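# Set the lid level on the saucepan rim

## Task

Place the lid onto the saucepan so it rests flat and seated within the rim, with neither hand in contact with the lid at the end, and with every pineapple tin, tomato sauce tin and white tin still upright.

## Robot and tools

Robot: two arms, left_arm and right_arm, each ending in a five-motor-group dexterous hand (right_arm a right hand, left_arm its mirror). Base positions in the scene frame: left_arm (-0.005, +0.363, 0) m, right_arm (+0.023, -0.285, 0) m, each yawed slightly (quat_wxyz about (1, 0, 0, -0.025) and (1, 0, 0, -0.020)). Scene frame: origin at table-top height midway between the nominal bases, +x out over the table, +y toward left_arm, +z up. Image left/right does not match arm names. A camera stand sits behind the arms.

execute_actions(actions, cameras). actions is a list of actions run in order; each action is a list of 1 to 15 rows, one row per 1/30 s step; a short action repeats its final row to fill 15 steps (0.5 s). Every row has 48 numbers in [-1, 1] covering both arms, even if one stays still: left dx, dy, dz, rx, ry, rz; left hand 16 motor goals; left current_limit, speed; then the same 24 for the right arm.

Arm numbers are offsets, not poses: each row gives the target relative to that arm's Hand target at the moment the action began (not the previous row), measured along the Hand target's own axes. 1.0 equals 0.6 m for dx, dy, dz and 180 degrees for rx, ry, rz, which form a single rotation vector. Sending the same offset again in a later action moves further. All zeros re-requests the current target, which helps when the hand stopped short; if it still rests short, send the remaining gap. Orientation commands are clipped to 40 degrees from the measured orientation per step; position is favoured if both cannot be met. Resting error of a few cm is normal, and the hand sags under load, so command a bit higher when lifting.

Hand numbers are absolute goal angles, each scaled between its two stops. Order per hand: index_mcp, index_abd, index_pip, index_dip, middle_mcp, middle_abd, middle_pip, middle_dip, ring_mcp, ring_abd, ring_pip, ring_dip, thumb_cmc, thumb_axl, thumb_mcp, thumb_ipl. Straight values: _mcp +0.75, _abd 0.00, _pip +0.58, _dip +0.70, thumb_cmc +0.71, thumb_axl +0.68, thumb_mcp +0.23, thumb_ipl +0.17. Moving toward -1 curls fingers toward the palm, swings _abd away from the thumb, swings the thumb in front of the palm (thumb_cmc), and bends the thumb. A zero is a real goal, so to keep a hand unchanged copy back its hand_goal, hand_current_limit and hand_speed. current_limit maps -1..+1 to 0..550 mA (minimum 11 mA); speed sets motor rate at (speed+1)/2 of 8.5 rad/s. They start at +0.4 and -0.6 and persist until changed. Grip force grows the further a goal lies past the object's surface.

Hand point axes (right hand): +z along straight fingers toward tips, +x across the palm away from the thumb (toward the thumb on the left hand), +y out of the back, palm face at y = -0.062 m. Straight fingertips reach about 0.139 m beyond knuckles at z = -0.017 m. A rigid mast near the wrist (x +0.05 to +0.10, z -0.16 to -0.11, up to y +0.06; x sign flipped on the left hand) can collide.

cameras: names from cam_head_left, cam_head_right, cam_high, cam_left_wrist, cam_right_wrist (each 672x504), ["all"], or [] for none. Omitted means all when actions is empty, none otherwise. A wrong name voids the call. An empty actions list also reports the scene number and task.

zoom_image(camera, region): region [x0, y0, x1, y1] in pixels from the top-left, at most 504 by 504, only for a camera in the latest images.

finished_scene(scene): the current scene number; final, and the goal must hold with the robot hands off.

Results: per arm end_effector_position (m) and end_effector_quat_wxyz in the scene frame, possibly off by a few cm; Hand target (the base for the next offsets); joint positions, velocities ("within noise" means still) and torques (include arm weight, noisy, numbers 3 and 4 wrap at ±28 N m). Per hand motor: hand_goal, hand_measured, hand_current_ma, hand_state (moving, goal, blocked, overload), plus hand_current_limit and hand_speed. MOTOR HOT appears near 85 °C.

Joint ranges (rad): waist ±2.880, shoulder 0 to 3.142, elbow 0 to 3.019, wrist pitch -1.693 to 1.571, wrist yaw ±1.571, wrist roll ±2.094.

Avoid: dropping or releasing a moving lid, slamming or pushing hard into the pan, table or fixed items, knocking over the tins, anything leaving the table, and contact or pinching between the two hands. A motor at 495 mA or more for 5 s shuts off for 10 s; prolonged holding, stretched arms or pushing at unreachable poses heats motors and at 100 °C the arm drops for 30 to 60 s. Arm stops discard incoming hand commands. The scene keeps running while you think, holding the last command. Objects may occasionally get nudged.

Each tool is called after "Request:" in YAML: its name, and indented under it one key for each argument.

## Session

Request:
execute_actions:
  actions: []

Request:
zoom_image:
  camera: "cam_high"
  region: [40, 60, 360, 300]

Scene clock: 0.00 s.
left_arm: end_effector_position=(+0.3772, -0.0649, +0.3137) hand_goal=(+0.754, +0.000, +0.576, +0.696, +0.754, +0.000, +0.576, +0.696, +0.754, +0.000, +0.576, +0.696, +0.714, +0.678, +0.226, +0.168) hand_measured=(+0.754, +0.000, +0.576, +0.696, +0.754, +0.000, +0.576, +0.696, +0.754, +0.000, +0.576, +0.696, +0.714, +0.678, +0.226, +0.168) hand_current_ma=(+0, +0, +0, +0, +0, +0, +0, +0, +0, +0, +0, +0, +0, +0, +0, +0) hand_state=(goal, goal, goal, goal, goal, goal, goal, goal, goal, goal, goal, goal, goal, goal, goal, goal) hand_current_limit=0.40 hand_speed=-0.60 end_effector_quat_wxyz=(+0.483, +0.677, +0.407, +0.378) | right_arm: end_effector_position=(+0.5707, -0.3170, +0.2253) hand_goal=(+0.754, +0.000, +0.576, +0.696, +0.754, +0.000, +0.576, +0.696, +0.754, +0.000, +0.576, +0.696, +0.714, +0.678, +0.226, +0.168) hand_measured=(+0.754, +0.000, +0.576, +0.696, +0.754, +0.000, +0.576, +0.696, +0.754, +0.000, +0.576, +0.696, +0.714, +0.678, +0.226, +0.168) hand_current_ma=(+0, +0, +0, +0, +0, +0, +0, +0, +0, +0, +0, +0, +0, +0, +0, +0) hand_state=(goal, goal, goal, goal, goal, goal, goal, goal, goal, goal, goal, goal, goal, goal, goal, goal) hand_current_limit=0.40 hand_speed=-0.60 end_effector_quat_wxyz=(-0.154, +0.828, +0.375, +0.388)
Joint positions: left_arm=[-1.026 1.438 0.828 0.286 -0.684 -0.087] | right_arm=[-0.104 1.328 1.062 -0.706 -0.664 0.788]
Joint velocities: within noise
Joint torques (N m): no reading
Heat: left arm: hottest elbow 28 °C; right arm: hottest elbow 26 °C.
Hand target: left_arm +0.3797, -0.0694, +0.3259; +0.493, +0.669, +0.408, +0.378 | right_arm +0.5780, -0.3181, +0.2374; -0.148, +0.823, +0.377, +0.397

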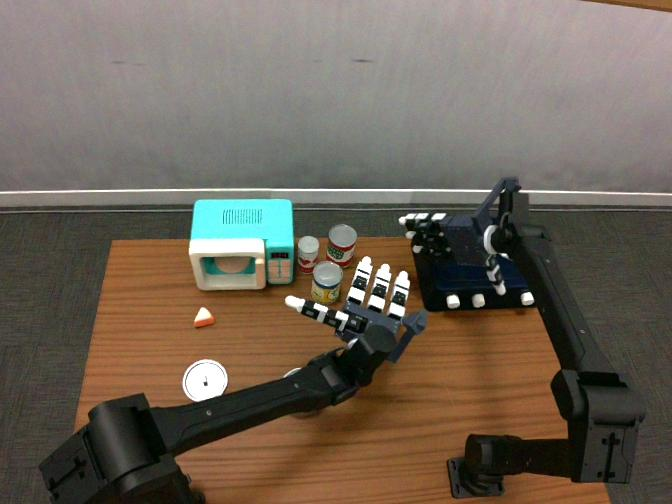

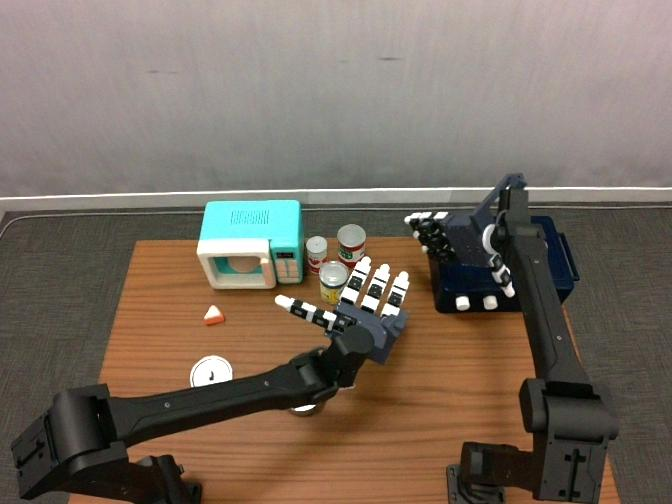

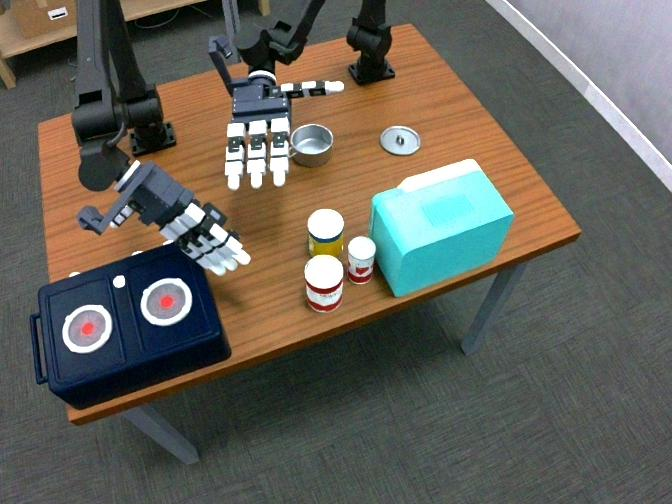

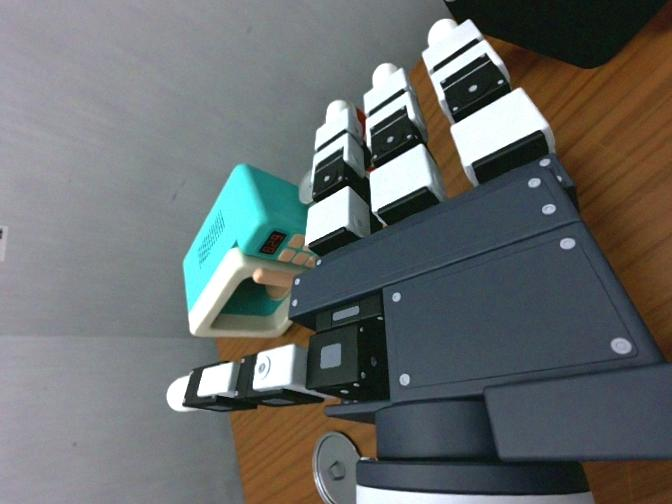

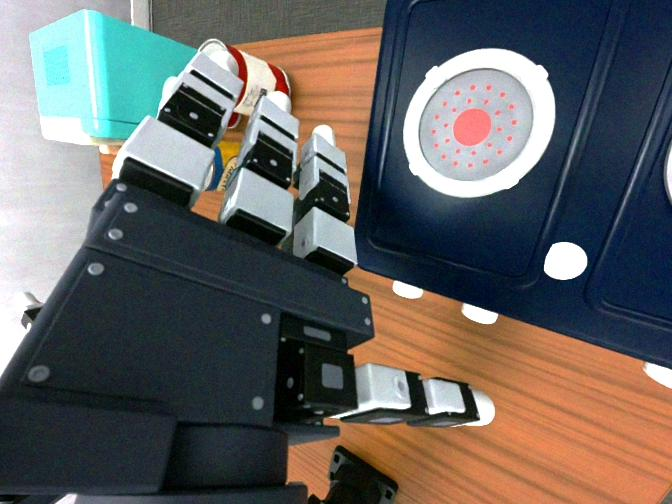

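Scaled by 1.575.

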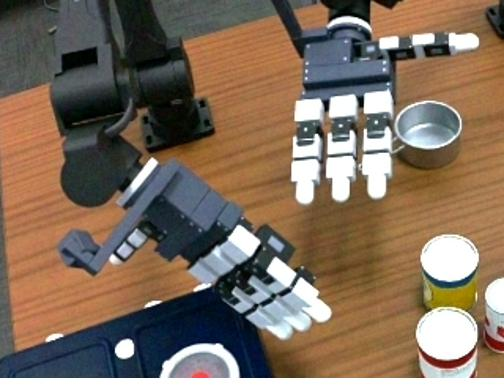

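Request:
zoom_image:
  camera: "cam_head_left"
  region: [175, 350, 235, 410]

Request:
zoom_image:
  camera: "cam_head_right"
  region: [180, 345, 240, 405]

Request:
zoom_image:
  camera: "cam_high"
  region: [370, 110, 430, 170]

Scaled by 8.400.

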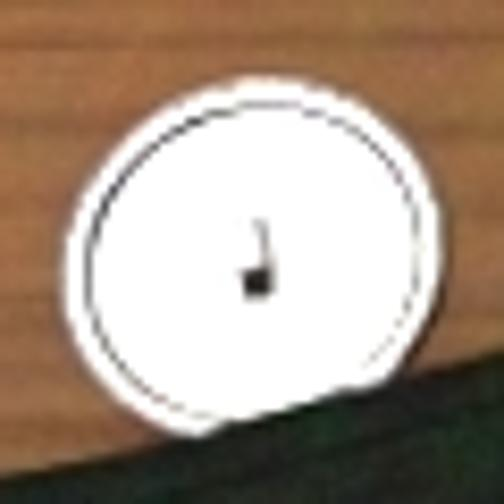

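Scaled by 8.400.

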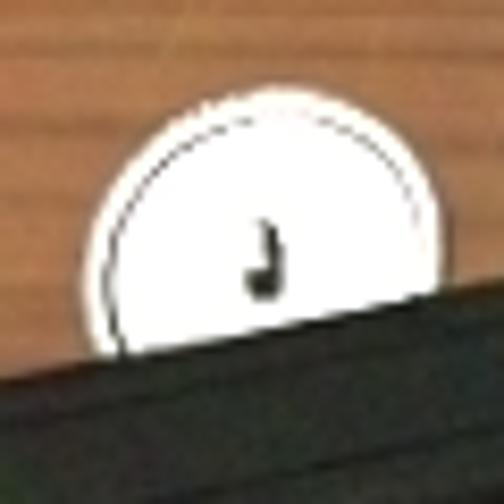

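Scaled by 8.400.

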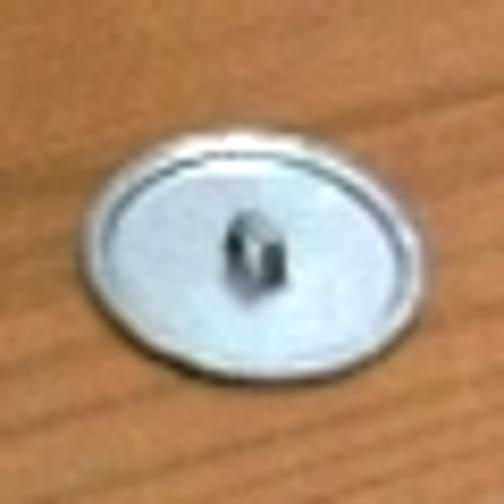

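Request:
execute_actions:
  actions:
    - [[0.0487,-0.0178,-0.0537,0.1422,0.0188,-0.0426,0.754,0,0.576,0.696,0.754,0,0.576,0.696,0.754,0,0.576,0.696,0.714,0.678,0.226,0.168,0.4,-0.6,0,0,0,0,0,0,0.754,0,0.576,0.696,0.754,0,0.576,0.696,0.754,0,0.576,0.696,0.714,0.678,0.226,0.168,0.4,-0.6]]
    - [[0,0,0,0.1422,0.0188,-0.0426,0.754,0,0.576,0.696,0.754,0,0.576,0.696,0.2,0,-0.2,0.2,0.714,0.678,0.226,0.168,0.4,-0.6,0,0,0,0,0,0,0.754,0,0.576,0.696,0.754,0,0.576,0.696,0.754,0,0.576,0.696,0.714,0.678,0.226,0.168,0.4,-0.6]]
    - [[0,0,0,0.1422,0.0188,-0.0426,0.754,0,0.576,0.696,0.754,0,0.576,0.696,0.2,0,-0.2,0.2,0.714,0.678,0.226,0.168,0.4,-0.6,0,0,0,0,0,0,0.754,0,0.576,0.696,0.754,0,0.576,0.696,0.754,0,0.576,0.696,0.714,0.678,0.226,0.168,0.4,-0.6]]
  cameras: ["cam_high","cam_head_left"]

Scene clock: 66.17 s.
left_arm: end_effector_position=(+0.3541, -0.0218, +0.3178) hand_goal=(+0.754, +0.000, +0.576, +0.696, +0.754, +0.000, +0.576, +0.696, +0.200, +0.000, -0.200, +0.200, +0.714, +0.678, +0.226, +0.168) hand_measured=(+0.756, +0.000, +0.576, +0.696, +0.756, +0.000, +0.576, +0.696, +0.214, +0.000, -0.192, +0.202, +0.716, +0.678, +0.224, +0.168) hand_current_ma=(+5, +0, +2, +0, +4, +0, +2, +0, +48, +0, +27, +8, +8, -2, -10, -1) hand_state=(goal, goal, goal, goal, goal, goal, goal, goal, goal, goal, goal, goal, goal, goal, goal, goal) hand_current_limit=0.40 hand_speed=-0.60 end_effector_quat_wxyz=(+0.023, +0.714, +0.700, +0.003) | right_arm: end_effector_position=(+0.5707, -0.3170, +0.2253) hand_goal=(+0.754, +0.000, +0.576, +0.696, +0.754, +0.000, +0.576, +0.696, +0.754, +0.000, +0.576, +0.696, +0.714, +0.678, +0.226, +0.168) hand_measured=(+0.754, +0.000, +0.576, +0.696, +0.754, +0.000, +0.576, +0.696, +0.754, +0.000, +0.576, +0.696, +0.714, +0.678, +0.226, +0.168) hand_current_ma=(-3, +1, +2, +0, -3, +1, +2, +0, -3, +1, +2, +0, +1, -3, -3, -1) hand_state=(goal, goal, goal, goal, goal, goal, goal, goal, goal, goal, goal, goal, goal, goal, goal, goal) hand_current_limit=0.40 hand_speed=-0.60 end_effector_quat_wxyz=(-0.154, +0.828, +0.375, +0.388)
Joint positions: left_arm=[-0.933 1.6 1.745 -1.672 -0.014 -0.962] | right_arm=[-0.104 1.328 1.062 -0.706 -0.664 0.788]
Joint torques (N m): left_arm=[-0.38 -12.81 12.18 -0.02 0 -0.16] | right_arm=[1.03 -12.1 11.28 1.96 -0.62 -0.07]
Heat: left arm: hottest elbow 35 °C; right arm: hottest elbow 31 °C.
Hand target: left_arm +0.3598, -0.0294, +0.3260; +0.000, +0.707, +0.707, +0.000 | right_arm +0.5780, -0.3181, +0.2374; -0.148, +0.823, +0.377, +0.397
Off the commanded pose: left_arm 0.013 m, 3 deg | right_arm 0.014 m, 1 deg.
joint sent to its limit (left arm) — joint 4 (wrist pitch), lower limit. The joint targets are off in orientation, not in position.
Images, in order (width x height): cam_head_left 672x504, cam_high 672x504.

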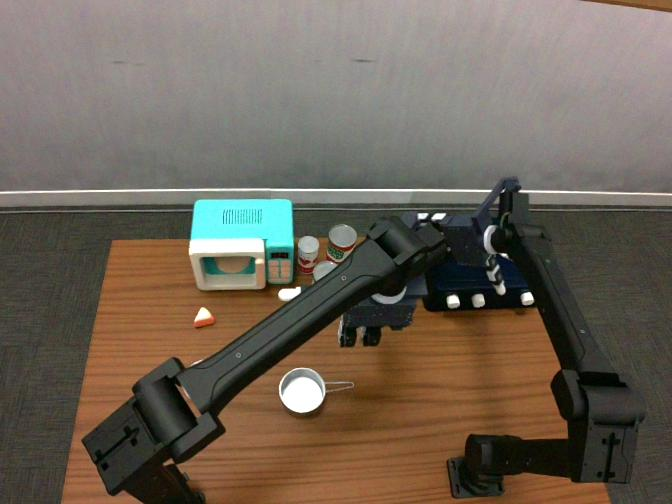

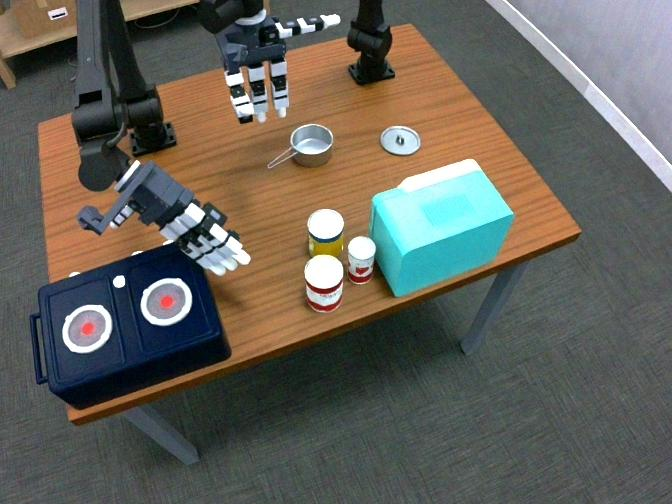

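Request:
execute_actions:
  actions:
    - [[0.133,-0.0142,0.0192,0,0,0,0.754,0.04,0.576,0.696,0.754,-0.04,0.576,0.696,0.2,0,-0.2,0.2,0.714,0.678,0.226,0.168,0.4,-0.6,0,0,0,0,0,0,0.754,0,0.576,0.696,0.754,0,0.576,0.696,0.754,0,0.576,0.696,0.714,0.678,0.226,0.168,0.4,-0.6]]
    - [[0.133,-0.0142,0.0192,0,0,0,0.754,0.04,0.576,0.696,0.754,-0.04,0.576,0.696,0.2,0,-0.2,0.2,0.714,0.678,0.226,0.168,0.4,-0.6,0,0,0,0,0,0,0.754,0,0.576,0.696,0.754,0,0.576,0.696,0.754,0,0.576,0.696,0.714,0.678,0.226,0.168,0.4,-0.6]]
    - [[0.133,-0.0142,0.0192,0,0,0,0.754,0.04,0.576,0.696,0.754,-0.04,0.576,0.696,0.2,0,-0.2,0.2,0.714,0.678,0.226,0.168,0.4,-0.6,0,0,0,0,0,0,0.754,0,0.576,0.696,0.754,0,0.576,0.696,0.754,0,0.576,0.696,0.714,0.678,0.226,0.168,0.4,-0.6]]
    - [[0.133,-0.0142,0.0192,0,0,0,0.754,0.04,0.576,0.696,0.754,-0.04,0.576,0.696,0.2,0,-0.2,0.2,0.714,0.678,0.226,0.168,0.4,-0.6,0,0,0,0,0,0,0.754,0,0.576,0.696,0.754,0,0.576,0.696,0.754,0,0.576,0.696,0.714,0.678,0.226,0.168,0.4,-0.6]]
  cameras: ["cam_high","cam_head_left","cam_left_wrist"]

Request:
zoom_image:
  camera: "cam_left_wrist"
  region: [280, 0, 450, 170]

Request:
zoom_image:
  camera: "cam_high"
  region: [350, 60, 450, 180]

Scene clock: 81.37 s.
left_arm: end_effector_position=(+0.3258, +0.2880, +0.2768) hand_goal=(+0.754, +0.040, +0.576, +0.696, +0.754, -0.040, +0.576, +0.696, +0.200, +0.000, -0.200, +0.200, +0.714, +0.678, +0.226, +0.168) hand_measured=(+0.754, +0.038, +0.576, +0.696, +0.754, -0.040, +0.576, +0.696, +0.210, +0.000, -0.192, +0.202, +0.716, +0.678, +0.222, +0.168) hand_current_ma=(-2, -4, +2, +0, -1, +1, +2, +0, +32, +0, +22, +8, +3, -2, -13, -1) hand_state=(goal, goal, goal, goal, goal, goal, goal, goal, goal, goal, goal, goal, goal, goal, goal, goal) hand_current_limit=0.40 hand_speed=-0.60 end_effector_quat_wxyz=(-0.001, +0.705, +0.709, +0.002) | right_arm: end_effector_position=(+0.5707, -0.3170, +0.2253) hand_goal=(+0.754, +0.000, +0.576, +0.696, +0.754, +0.000, +0.576, +0.696, +0.754, +0.000, +0.576, +0.696, +0.714, +0.678, +0.226, +0.168) hand_measured=(+0.754, +0.000, +0.576, +0.696, +0.754, +0.000, +0.576, +0.696, +0.754, +0.000, +0.576, +0.696, +0.714, +0.678, +0.226, +0.168) hand_current_ma=(-3, +1, +2, +0, -3, +1, +2, +0, -3, +1, +2, +0, +1, -3, -3, -1) hand_state=(goal, goal, goal, goal, goal, goal, goal, goal, goal, goal, goal, goal, goal, goal, goal, goal) hand_current_limit=0.40 hand_speed=-0.60 end_effector_quat_wxyz=(-0.154, +0.828, +0.375, +0.388)
Joint positions: left_arm=[-0.333 1.027 1.117 -1.66 -0.004 -0.389] | right_arm=[-0.104 1.328 1.062 -0.706 -0.664 0.788]
Joint torques (N m): left_arm=[0.03 -4.48 9.26 0.08 0.05 0.11] | right_arm=[1.03 -12.1 11.26 1.88 -0.63 -0.06]
Heat: left arm: hottest elbow 37 °C; right arm: hottest elbow 32 °C.
Hand target: left_arm +0.3257, +0.2898, +0.2795; +0.000, +0.707, +0.707, +0.000 | right_arm +0.5780, -0.3181, +0.2374; -0.148, +0.823, +0.377, +0.397
Off the commanded pose: left_arm 0.003 m, 0 deg | right_arm 0.014 m, 1 deg.
Images, in order (width x height): cam_head_left 672x504, cam_high 672x504, cam_left_wrist 672x504.

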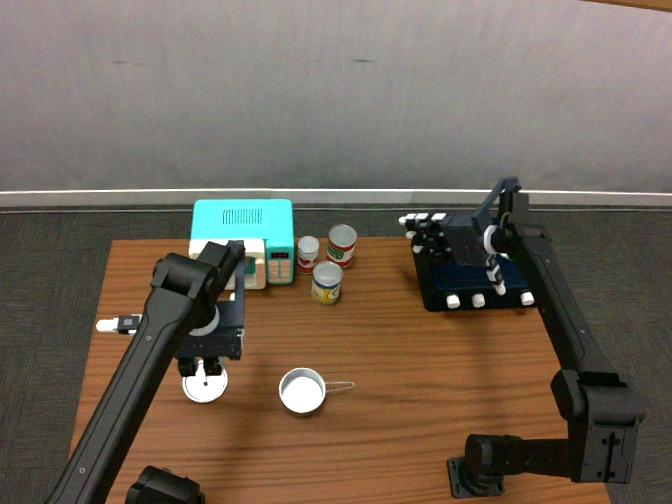

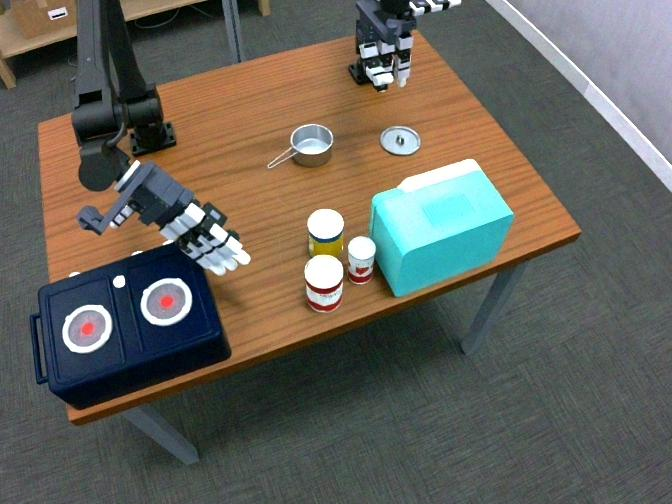

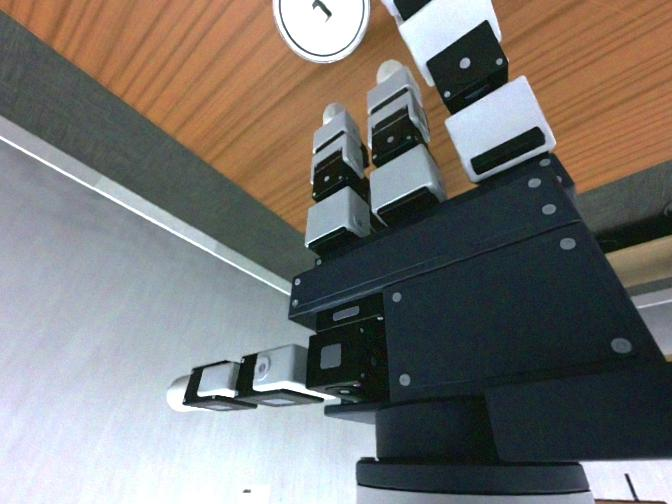

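Scaled by 2.965.

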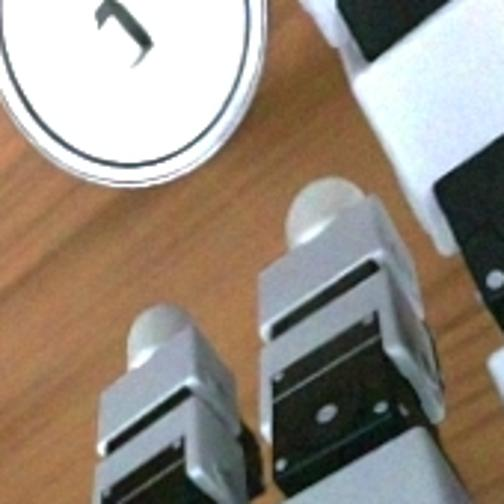

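Scaled by 4.200.

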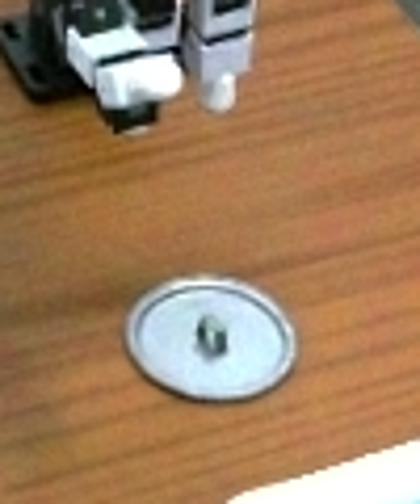

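Request:
execute_actions:
  actions:
    - [[0.03,0.0867,0.0825,0,0,0,0.754,0.04,0.576,0.696,0.754,-0.04,0.576,0.696,0.2,0,-0.2,0.2,0.714,0.678,0.226,0.168,0.4,-0.6,0,0,0,0,0,0,0.754,0,0.576,0.696,0.754,0,0.576,0.696,0.754,0,0.576,0.696,0.714,0.678,0.226,0.168,0.4,-0.6]]
  cameras: ["cam_high","cam_left_wrist"]

Request:
zoom_image:
  camera: "cam_left_wrist"
  region: [300, 0, 430, 130]

Request:
zoom_image:
  camera: "cam_high"
  region: [360, 70, 440, 170]

Scene clock: 99.27 s.
left_arm: end_effector_position=(+0.3706, +0.3098, +0.2258) hand_goal=(+0.754, +0.040, +0.576, +0.696, +0.754, -0.040, +0.576, +0.696, +0.200, +0.000, -0.200, +0.200, +0.714, +0.678, +0.226, +0.168) hand_measured=(+0.754, +0.038, +0.576, +0.696, +0.754, -0.040, +0.576, +0.696, +0.210, +0.000, -0.192, +0.202, +0.716, +0.678, +0.222, +0.168) hand_current_ma=(-2, -4, +2, +0, -1, +1, +2, +0, +32, +0, +22, +8, +3, -2, -13, -1) hand_state=(goal, goal, goal, goal, goal, goal, goal, goal, goal, goal, goal, goal, goal, goal, goal, goal) hand_current_limit=0.40 hand_speed=-0.60 end_effector_quat_wxyz=(-0.009, +0.703, +0.711, -0.004) | right_arm: end_effector_position=(+0.5707, -0.3170, +0.2253) hand_goal=(+0.754, +0.000, +0.576, +0.696, +0.754, +0.000, +0.576, +0.696, +0.754, +0.000, +0.576, +0.696, +0.714, +0.678, +0.226, +0.168) hand_measured=(+0.754, +0.000, +0.576, +0.696, +0.754, +0.000, +0.576, +0.696, +0.754, +0.000, +0.576, +0.696, +0.714, +0.678, +0.226, +0.168) hand_current_ma=(-3, +1, +2, +0, -3, +1, +2, +0, -3, +1, +2, +0, +1, -3, -3, -1) hand_state=(goal, goal, goal, goal, goal, goal, goal, goal, goal, goal, goal, goal, goal, goal, goal, goal) hand_current_limit=0.40 hand_speed=-0.60 end_effector_quat_wxyz=(-0.154, +0.828, +0.375, +0.388)
Joint positions: left_arm=[-0.209 1.138 1.064 -1.517 -0.001 -0.27] | right_arm=[-0.104 1.328 1.062 -0.706 -0.664 0.788]
Joint torques (N m): left_arm=[-0.5 -6.01 9.57 0.98 0.01 0.06] | right_arm=[1.44 -11.99 11.23 1.95 -0.61 -0.07]
Heat: left arm: hottest elbow 38 °C; right arm: hottest elbow 33 °C.
Hand target: left_arm +0.3778, +0.3076, +0.2301; +0.000, +0.707, +0.707, +0.000 | right_arm +0.5780, -0.3181, +0.2374; -0.148, +0.823, +0.377, +0.397
Off the commanded pose: left_arm 0.009 m, 1 deg | right_arm 0.014 m, 1 deg.
Images, in order (width x height): cam_high 672x504, cam_left_wrist 672x504.

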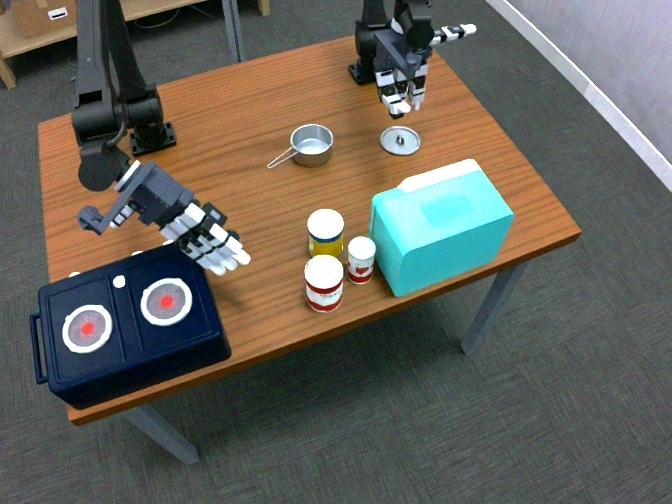

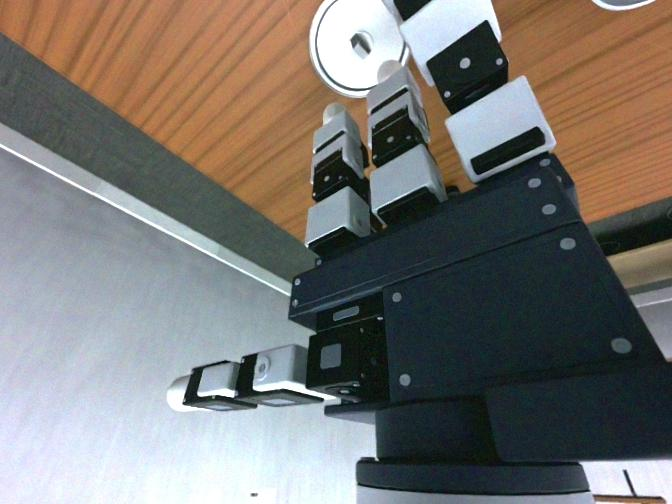

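Scaled by 3.877.

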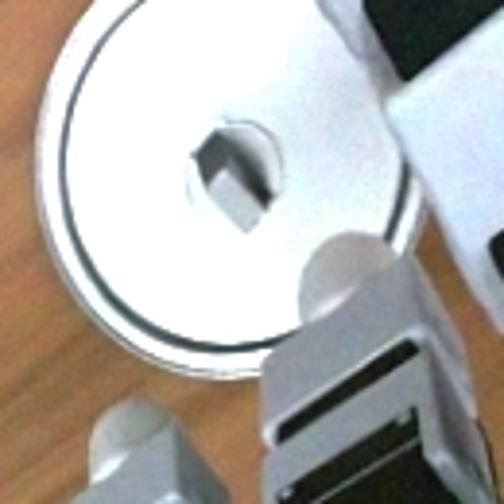

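Scaled by 5.040.

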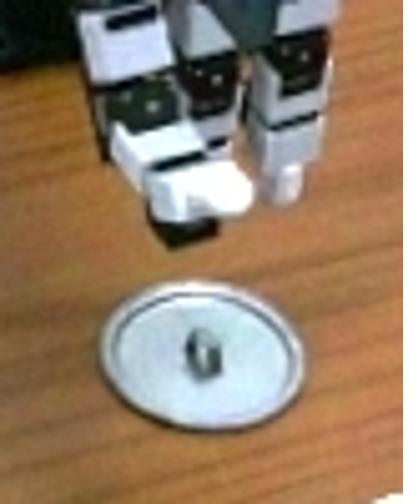

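Request:
execute_actions:
  actions:
    - [[0.0257,-0.015,0.09,0,0,-0.061,0.754,0.04,0.576,0.696,0.754,-0.04,0.576,0.696,0.2,0,-0.2,0.2,0.714,0.678,0.226,0.168,0.4,-0.6,0,0,0,0,0,0,0.754,0,0.576,0.696,0.754,0,0.576,0.696,0.754,0,0.576,0.696,0.714,0.678,0.226,0.168,0.4,-0.6]]
  cameras: ["cam_high","cam_left_wrist"]

Request:
zoom_image:
  camera: "cam_left_wrist"
  region: [310, 20, 430, 140]

Request:
zoom_image:
  camera: "cam_high"
  region: [360, 80, 440, 160]

Scene clock: 117.20 s.
left_arm: end_effector_position=(+0.3630, +0.3231, +0.1760) hand_goal=(+0.754, +0.040, +0.576, +0.696, +0.754, -0.040, +0.576, +0.696, +0.200, +0.000, -0.200, +0.200, +0.714, +0.678, +0.226, +0.168) hand_measured=(+0.754, +0.038, +0.576, +0.696, +0.754, -0.040, +0.576, +0.696, +0.210, +0.000, -0.192, +0.202, +0.714, +0.678, +0.222, +0.168) hand_current_ma=(-2, -4, +2, +0, -1, +1, +2, +0, +32, +0, +22, +8, +2, -2, -13, -1) hand_state=(goal, goal, goal, goal, goal, goal, goal, goal, goal, goal, goal, goal, goal, goal, goal, goal) hand_current_limit=0.40 hand_speed=-0.60 end_effector_quat_wxyz=(-0.003, +0.642, +0.767, -0.004) | right_arm: end_effector_position=(+0.5707, -0.3170, +0.2253) hand_goal=(+0.754, +0.000, +0.576, +0.696, +0.754, +0.000, +0.576, +0.696, +0.754, +0.000, +0.576, +0.696, +0.714, +0.678, +0.226, +0.168) hand_measured=(+0.754, +0.000, +0.576, +0.696, +0.754, +0.000, +0.576, +0.696, +0.754, +0.000, +0.576, +0.696, +0.714, +0.678, +0.226, +0.168) hand_current_ma=(-3, +1, +2, +0, -3, +1, +2, +0, -3, +1, +2, +0, +1, -3, -3, -1) hand_state=(goal, goal, goal, goal, goal, goal, goal, goal, goal, goal, goal, goal, goal, goal, goal, goal) hand_current_limit=0.40 hand_speed=-0.60 end_effector_quat_wxyz=(-0.154, +0.828, +0.375, +0.388)
Joint positions: left_arm=[-0.209 1.143 0.935 -1.371 0.004 -0.436] | right_arm=[-0.104 1.328 1.062 -0.706 -0.664 0.788]
Joint torques (N m): left_arm=[-0.56 -5.25 9.1 0.98 -0.2 -0.18] | right_arm=[1.32 -11.93 11.11 1.98 -0.6 -0.07]
Heat: left arm: hottest elbow 37 °C; right arm: hottest elbow 33 °C.
Hand target: left_arm +0.3688, +0.3230, +0.1760; +0.000, +0.636, +0.771, -0.001 | right_arm +0.5780, -0.3181, +0.2374; -0.148, +0.823, +0.377, +0.397
Off the commanded pose: left_arm 0.006 m, 1 deg | right_arm 0.014 m, 1 deg.
Images, in order (width x height): cam_high 672x504, cam_left_wrist 672x504.

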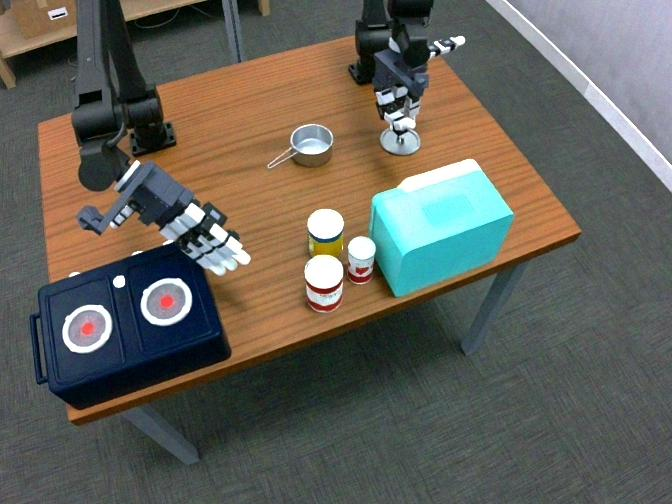

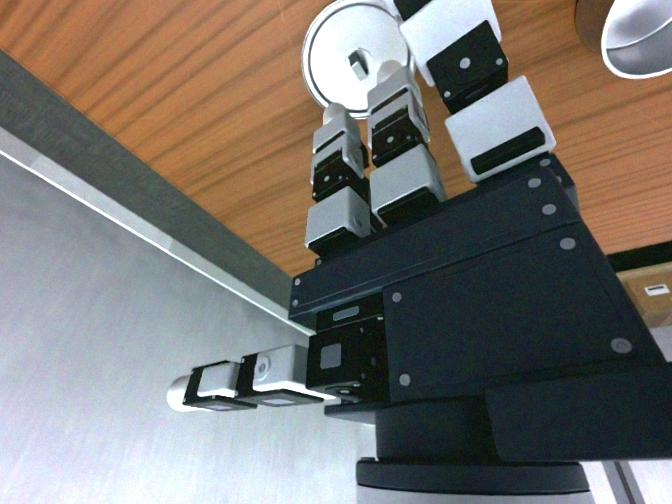

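Scaled by 4.200.

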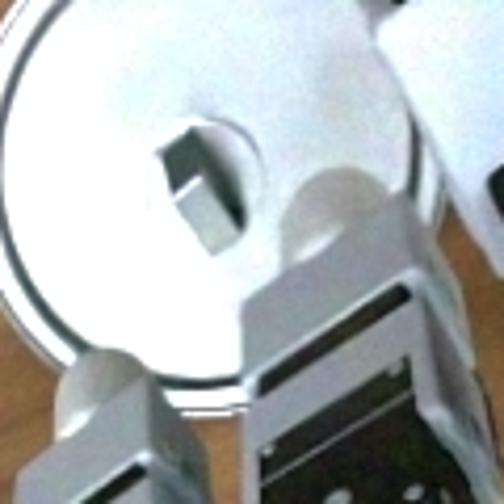

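Scaled by 6.300.

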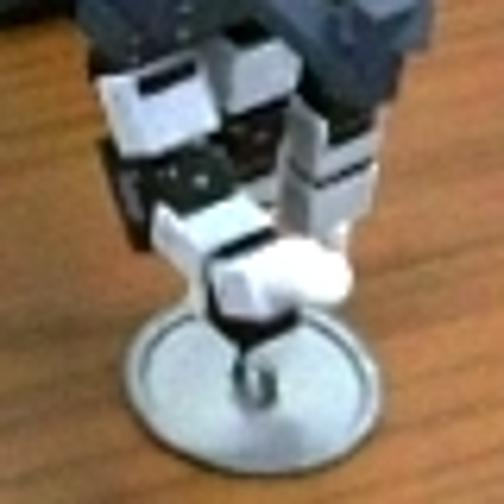

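Request:
execute_actions:
  actions:
    - [[0.0205,-0.0055,0.043,0,0,-0.039,0.754,0.04,0.576,0.696,0.754,-0.04,0.576,0.696,0.2,0,-0.2,0.2,0.714,0.678,0.226,0.168,0.4,-0.6,0,0,0,0,0,0,0.754,0,0.576,0.696,0.754,0,0.576,0.696,0.754,0,0.576,0.696,0.714,0.678,0.226,0.168,0.4,-0.6]]
  cameras: ["cam_high","cam_left_wrist"]

Request:
zoom_image:
  camera: "cam_left_wrist"
  region: [310, 20, 430, 140]

Request:
zoom_image:
  camera: "cam_high"
  region: [360, 80, 440, 160]

Scene clock: 130.93 s.
left_arm: end_effector_position=(+0.3586, +0.3320, +0.1525) hand_goal=(+0.754, +0.040, +0.576, +0.696, +0.754, -0.040, +0.576, +0.696, +0.200, +0.000, -0.200, +0.200, +0.714, +0.678, +0.226, +0.168) hand_measured=(+0.754, +0.038, +0.576, +0.696, +0.754, -0.040, +0.576, +0.696, +0.210, +0.000, -0.192, +0.202, +0.714, +0.678, +0.222, +0.168) hand_current_ma=(-2, -4, +2, +0, -1, +1, +2, +0, +32, +0, +22, +8, +2, -2, -13, -1) hand_state=(goal, goal, goal, goal, goal, goal, goal, goal, goal, goal, goal, goal, goal, goal, goal, goal) hand_current_limit=0.40 hand_speed=-0.60 end_effector_quat_wxyz=(+0.000, +0.596, +0.803, -0.002) | right_arm: end_effector_position=(+0.5707, -0.3170, +0.2253) hand_goal=(+0.754, +0.000, +0.576, +0.696, +0.754, +0.000, +0.576, +0.696, +0.754, +0.000, +0.576, +0.696, +0.714, +0.678, +0.226, +0.168) hand_measured=(+0.754, +0.000, +0.576, +0.696, +0.754, +0.000, +0.576, +0.696, +0.754, +0.000, +0.576, +0.696, +0.714, +0.678, +0.226, +0.168) hand_current_ma=(-3, +1, +2, +0, -3, +1, +2, +0, -3, +1, +2, +0, +1, -3, -3, -1) hand_state=(goal, goal, goal, goal, goal, goal, goal, goal, goal, goal, goal, goal, goal, goal, goal, goal) hand_current_limit=0.40 hand_speed=-0.60 end_effector_quat_wxyz=(-0.154, +0.828, +0.375, +0.388)
Joint positions: left_arm=[-0.209 1.157 0.881 -1.297 0.004 -0.553] | right_arm=[-0.104 1.328 1.062 -0.706 -0.664 0.788]
Joint torques (N m): left_arm=[-0.03 -5.01 8.73 0.98 -0.22 -0.21] | right_arm=[1.49 -12.22 11.21 1.95 -0.62 -0.07]
Heat: left arm: hottest elbow 37 °C; right arm: hottest elbow 34 °C.
Hand target: left_arm +0.3631, +0.3344, +0.1502; +0.000, +0.588, +0.809, -0.001 | right_arm +0.5780, -0.3181, +0.2374; -0.148, +0.823, +0.377, +0.397
Off the commanded pose: left_arm 0.006 m, 1 deg | right_arm 0.014 m, 1 deg.
Images, in order (width x height): cam_high 672x504, cam_left_wrist 672x504.

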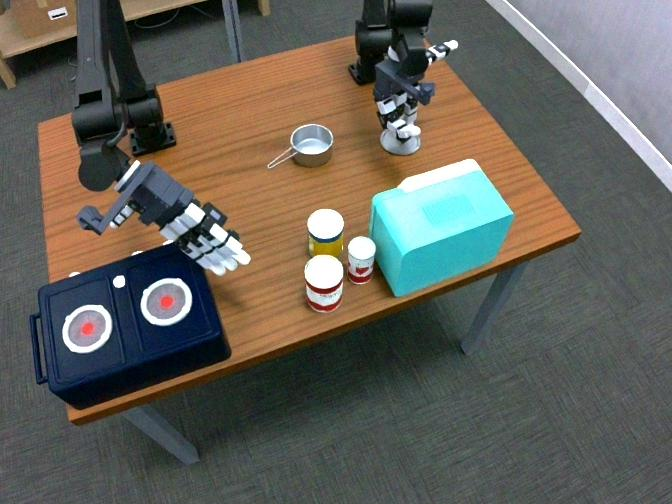

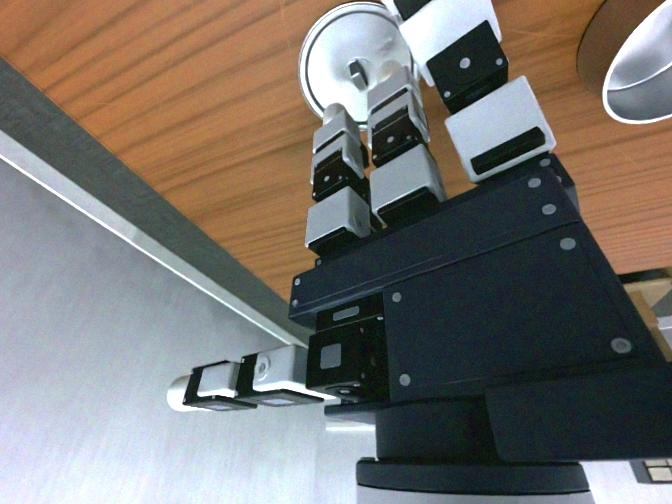

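Scaled by 4.200.

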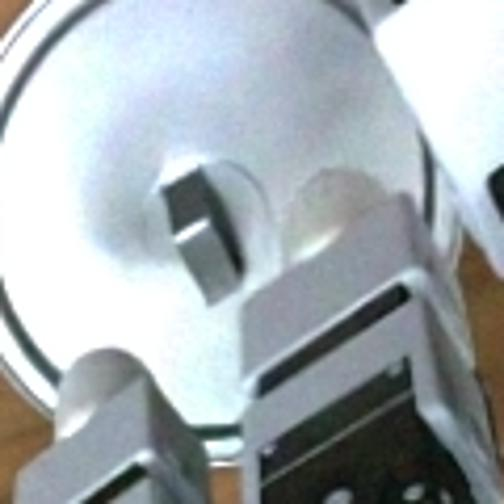

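Scaled by 6.300.

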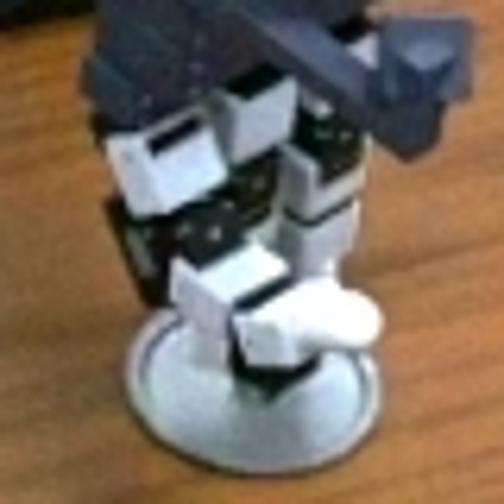

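Request:
execute_actions:
  actions:
    - [[0.0067,0.001,0.0325,0,0,0,0.754,0.04,0.576,0.696,0.754,-0.04,0.576,0.696,0.2,0,-0.2,0.2,0.714,0.678,0.226,0.168,0.4,-0.6,0,0,0,0,0,0,0.754,0,0.576,0.696,0.754,0,0.576,0.696,0.754,0,0.576,0.696,0.714,0.678,0.226,0.168,0.4,-0.6]]
  cameras: ["cam_left_wrist","cam_head_left"]

Request:
zoom_image:
  camera: "cam_left_wrist"
  region: [310, 30, 430, 150]

Scene clock: 159.30 s.
left_arm: end_effector_position=(+0.3577, +0.3356, +0.1335) hand_goal=(+0.754, +0.040, +0.576, +0.696, +0.754, -0.040, +0.576, +0.696, +0.200, +0.000, -0.200, +0.200, +0.714, +0.678, +0.226, +0.168) hand_measured=(+0.754, +0.038, +0.576, +0.696, +0.754, -0.040, +0.576, +0.696, +0.210, +0.000, -0.192, +0.202, +0.714, +0.678, +0.222, +0.168) hand_current_ma=(-2, -4, +2, +0, -1, +1, +2, +0, +32, +0, +22, +8, +2, -2, -13, -1) hand_state=(goal, goal, goal, goal, goal, goal, goal, goal, goal, goal, goal, goal, goal, goal, goal, goal) hand_current_limit=0.40 hand_speed=-0.60 end_effector_quat_wxyz=(+0.000, +0.592, +0.806, -0.002) | right_arm: end_effector_position=(+0.5707, -0.3170, +0.2253) hand_goal=(+0.754, +0.000, +0.576, +0.696, +0.754, +0.000, +0.576, +0.696, +0.754, +0.000, +0.576, +0.696, +0.714, +0.678, +0.226, +0.168) hand_measured=(+0.754, +0.000, +0.576, +0.696, +0.754, +0.000, +0.576, +0.696, +0.754, +0.000, +0.576, +0.696, +0.714, +0.678, +0.226, +0.168) hand_current_ma=(-3, +1, +2, +0, -3, +1, +2, +0, -3, +1, +2, +0, +1, -3, -3, -1) hand_state=(goal, goal, goal, goal, goal, goal, goal, goal, goal, goal, goal, goal, goal, goal, goal, goal) hand_current_limit=0.40 hand_speed=-0.60 end_effector_quat_wxyz=(-0.154, +0.828, +0.375, +0.388)
Joint positions: left_arm=[-0.2 1.17 0.839 -1.241 0.004 -0.553] | right_arm=[-0.104 1.328 1.062 -0.706 -0.664 0.788]
Joint torques (N m): left_arm=[0.26 -5.01 8.49 0.88 -0.22 -0.07] | right_arm=[1.14 -12.34 11.26 1.99 -0.61 -0.08]
Heat: left arm: hottest elbow 37 °C; right arm: hottest elbow 34 °C.
Hand target: left_arm +0.3625, +0.3385, +0.1308; +0.000, +0.588, +0.809, -0.001 | right_arm +0.5780, -0.3181, +0.2374; -0.148, +0.823, +0.377, +0.397
Off the commanded pose: left_arm 0.006 m, 1 deg | right_arm 0.014 m, 1 deg.
Images, in order (width x height): cam_head_left 672x504, cam_left_wrist 672x504.

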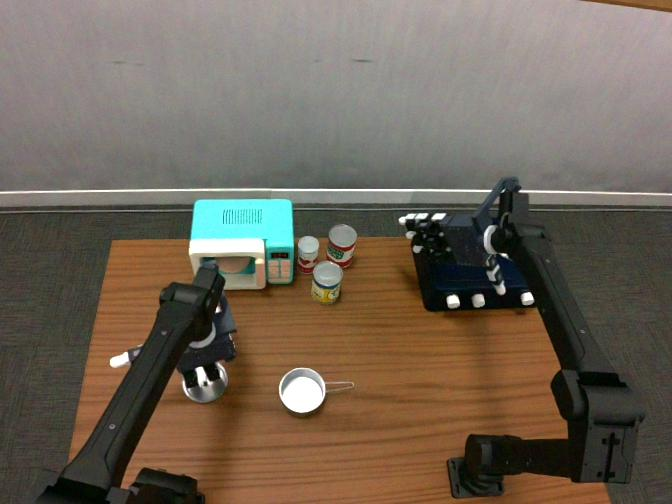

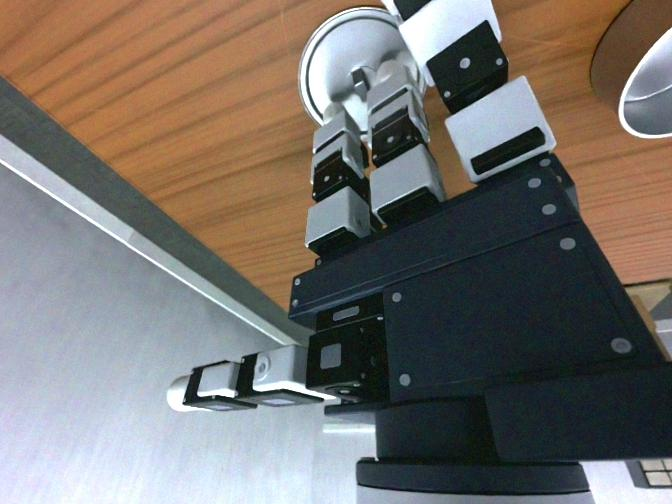

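Scaled by 4.200.

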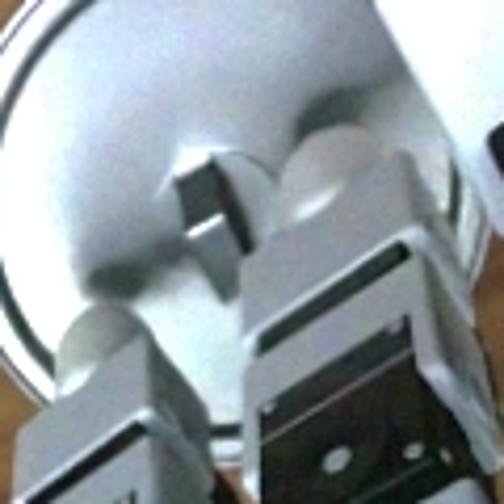

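Request:
execute_actions:
  actions:
    - [[0,0,0.005,0,0,0,0.754,0.03,0.576,0.696,0.754,-0.03,0.576,0.696,0.2,0,-0.2,0.2,0.714,0.678,0.226,0.168,0.4,-0.6,0,0,0,0,0,0,0.754,0,0.576,0.696,0.754,0,0.576,0.696,0.754,0,0.576,0.696,0.714,0.678,0.226,0.168,0.4,-0.6]]
    - [[0,0,0,0,0,0,0.754,-0.35,0.576,0.696,0.754,0.35,0.576,0.696,0.2,0,-0.2,0.2,0.714,0.678,0.226,0.168,0.7,-0.85,0,0,0,0,0,0,0.754,0,0.576,0.696,0.754,0,0.576,0.696,0.754,0,0.576,0.696,0.714,0.678,0.226,0.168,0.4,-0.6]]
    - [[0,0,0,0,0,0,0.754,-0.35,0.576,0.696,0.754,0.35,0.576,0.696,0.2,0,-0.2,0.2,0.714,0.678,0.226,0.168,0.7,-0.85,0,0,0,0,0,0,0.754,0,0.576,0.696,0.754,0,0.576,0.696,0.754,0,0.576,0.696,0.714,0.678,0.226,0.168,0.4,-0.6]]
    - [[0,0,-0.05,0,0,0,0.754,-0.35,0.576,0.696,0.754,0.35,0.576,0.696,0.2,0,-0.2,0.2,0.714,0.678,0.226,0.168,0.7,-0.85,0,0,0,0,0,0,0.754,0,0.576,0.696,0.754,0,0.576,0.696,0.754,0,0.576,0.696,0.714,0.678,0.226,0.168,0.4,-0.6]]
    - [[0,0,-0.04,0,0,0,0.754,-0.35,0.576,0.696,0.754,0.35,0.576,0.696,0.2,0,-0.2,0.2,0.714,0.678,0.226,0.168,0.7,-0.85,0,0,0,0,0,0,0.754,0,0.576,0.696,0.754,0,0.576,0.696,0.754,0,0.576,0.696,0.714,0.678,0.226,0.168,0.4,-0.6]]
  cameras: ["cam_left_wrist","cam_high"]

Request:
zoom_image:
  camera: "cam_left_wrist"
  region: [290, 0, 450, 160]

Request:
zoom_image:
  camera: "cam_high"
  region: [360, 80, 440, 160]

Scene clock: 175.43 s.
left_arm: end_effector_position=(+0.3508, +0.3375, +0.1612) hand_goal=(+0.754, -0.350, +0.576, +0.696, +0.754, +0.350, +0.576, +0.696, +0.200, +0.000, -0.200, +0.200, +0.714, +0.678, +0.226, +0.168) hand_measured=(+0.752, -0.100, +0.576, +0.696, +0.754, +0.100, +0.576, +0.696, +0.210, +0.000, -0.192, +0.202, +0.714, +0.678, +0.222, +0.168) hand_current_ma=(-3, +467, +2, +0, -2, -467, +2, +0, +32, +0, +22, +8, +2, -2, -13, -1) hand_state=(goal, blocked, goal, goal, goal, blocked, goal, goal, goal, goal, goal, goal, goal, goal, goal, goal) hand_current_limit=0.70 hand_speed=-0.85 end_effector_quat_wxyz=(-0.017, +0.592, +0.806, -0.009) | right_arm: end_effector_position=(+0.5707, -0.3170, +0.2253) hand_goal=(+0.754, +0.000, +0.576, +0.696, +0.754, +0.000, +0.576, +0.696, +0.754, +0.000, +0.576, +0.696, +0.714, +0.678, +0.226, +0.168) hand_measured=(+0.754, +0.000, +0.576, +0.696, +0.754, +0.000, +0.576, +0.696, +0.754, +0.000, +0.576, +0.696, +0.714, +0.678, +0.226, +0.168) hand_current_ma=(-3, +1, +2, +0, -3, +1, +2, +0, -3, +1, +2, +0, +1, -3, -3, -1) hand_state=(goal, goal, goal, goal, goal, goal, goal, goal, goal, goal, goal, goal, goal, goal, goal, goal) hand_current_limit=0.40 hand_speed=-0.60 end_effector_quat_wxyz=(-0.154, +0.828, +0.375, +0.388)
Joint positions: left_arm=[-0.2 1.151 0.905 -1.364 0.004 -0.553] | right_arm=[-0.104 1.328 1.062 -0.706 -0.664 0.788]
Joint torques (N m): left_arm=[0.32 -6.77 11.63 -0.17 -0.22 -0.07] | right_arm=[1.2 -11.93 11.3 1.91 -0.63 -0.06]
Heat: left arm: hottest elbow 37 °C; right arm: hottest elbow 34 °C.
Hand target: left_arm +0.3624, +0.3385, +0.1817; +0.000, +0.588, +0.809, -0.001 | right_arm +0.5780, -0.3181, +0.2374; -0.148, +0.823, +0.377, +0.397
Off the commanded pose: left_arm 0.024 m, 2 deg | right_arm 0.014 m, 1 deg.
Images, in order (width x height): cam_high 672x504, cam_left_wrist 672x504.

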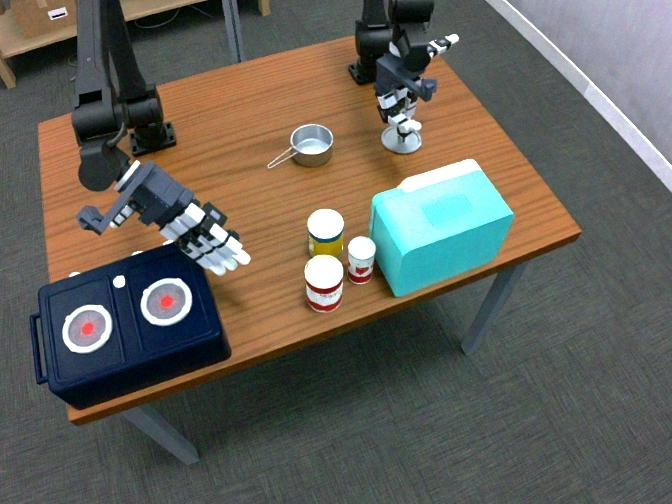

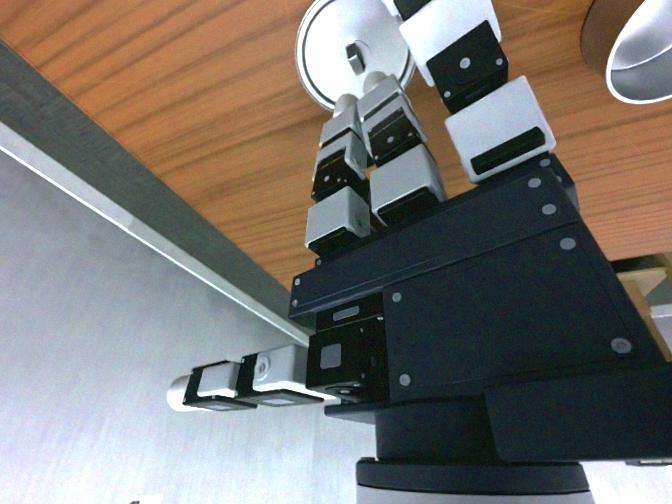

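Scaled by 3.150.

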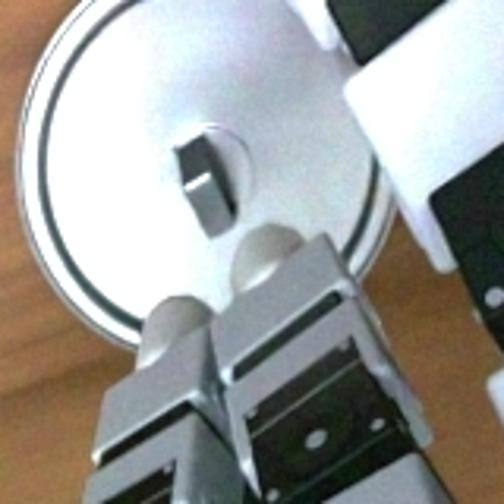

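Scaled by 6.300.

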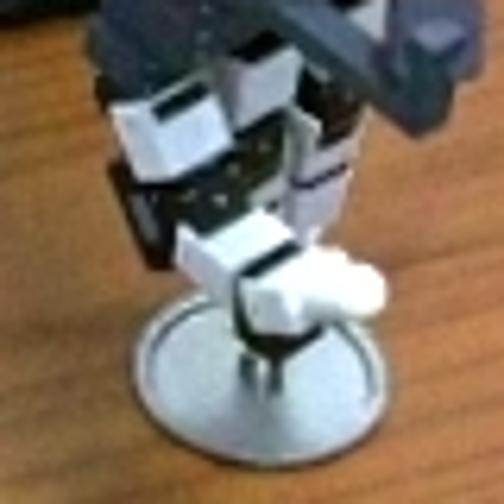

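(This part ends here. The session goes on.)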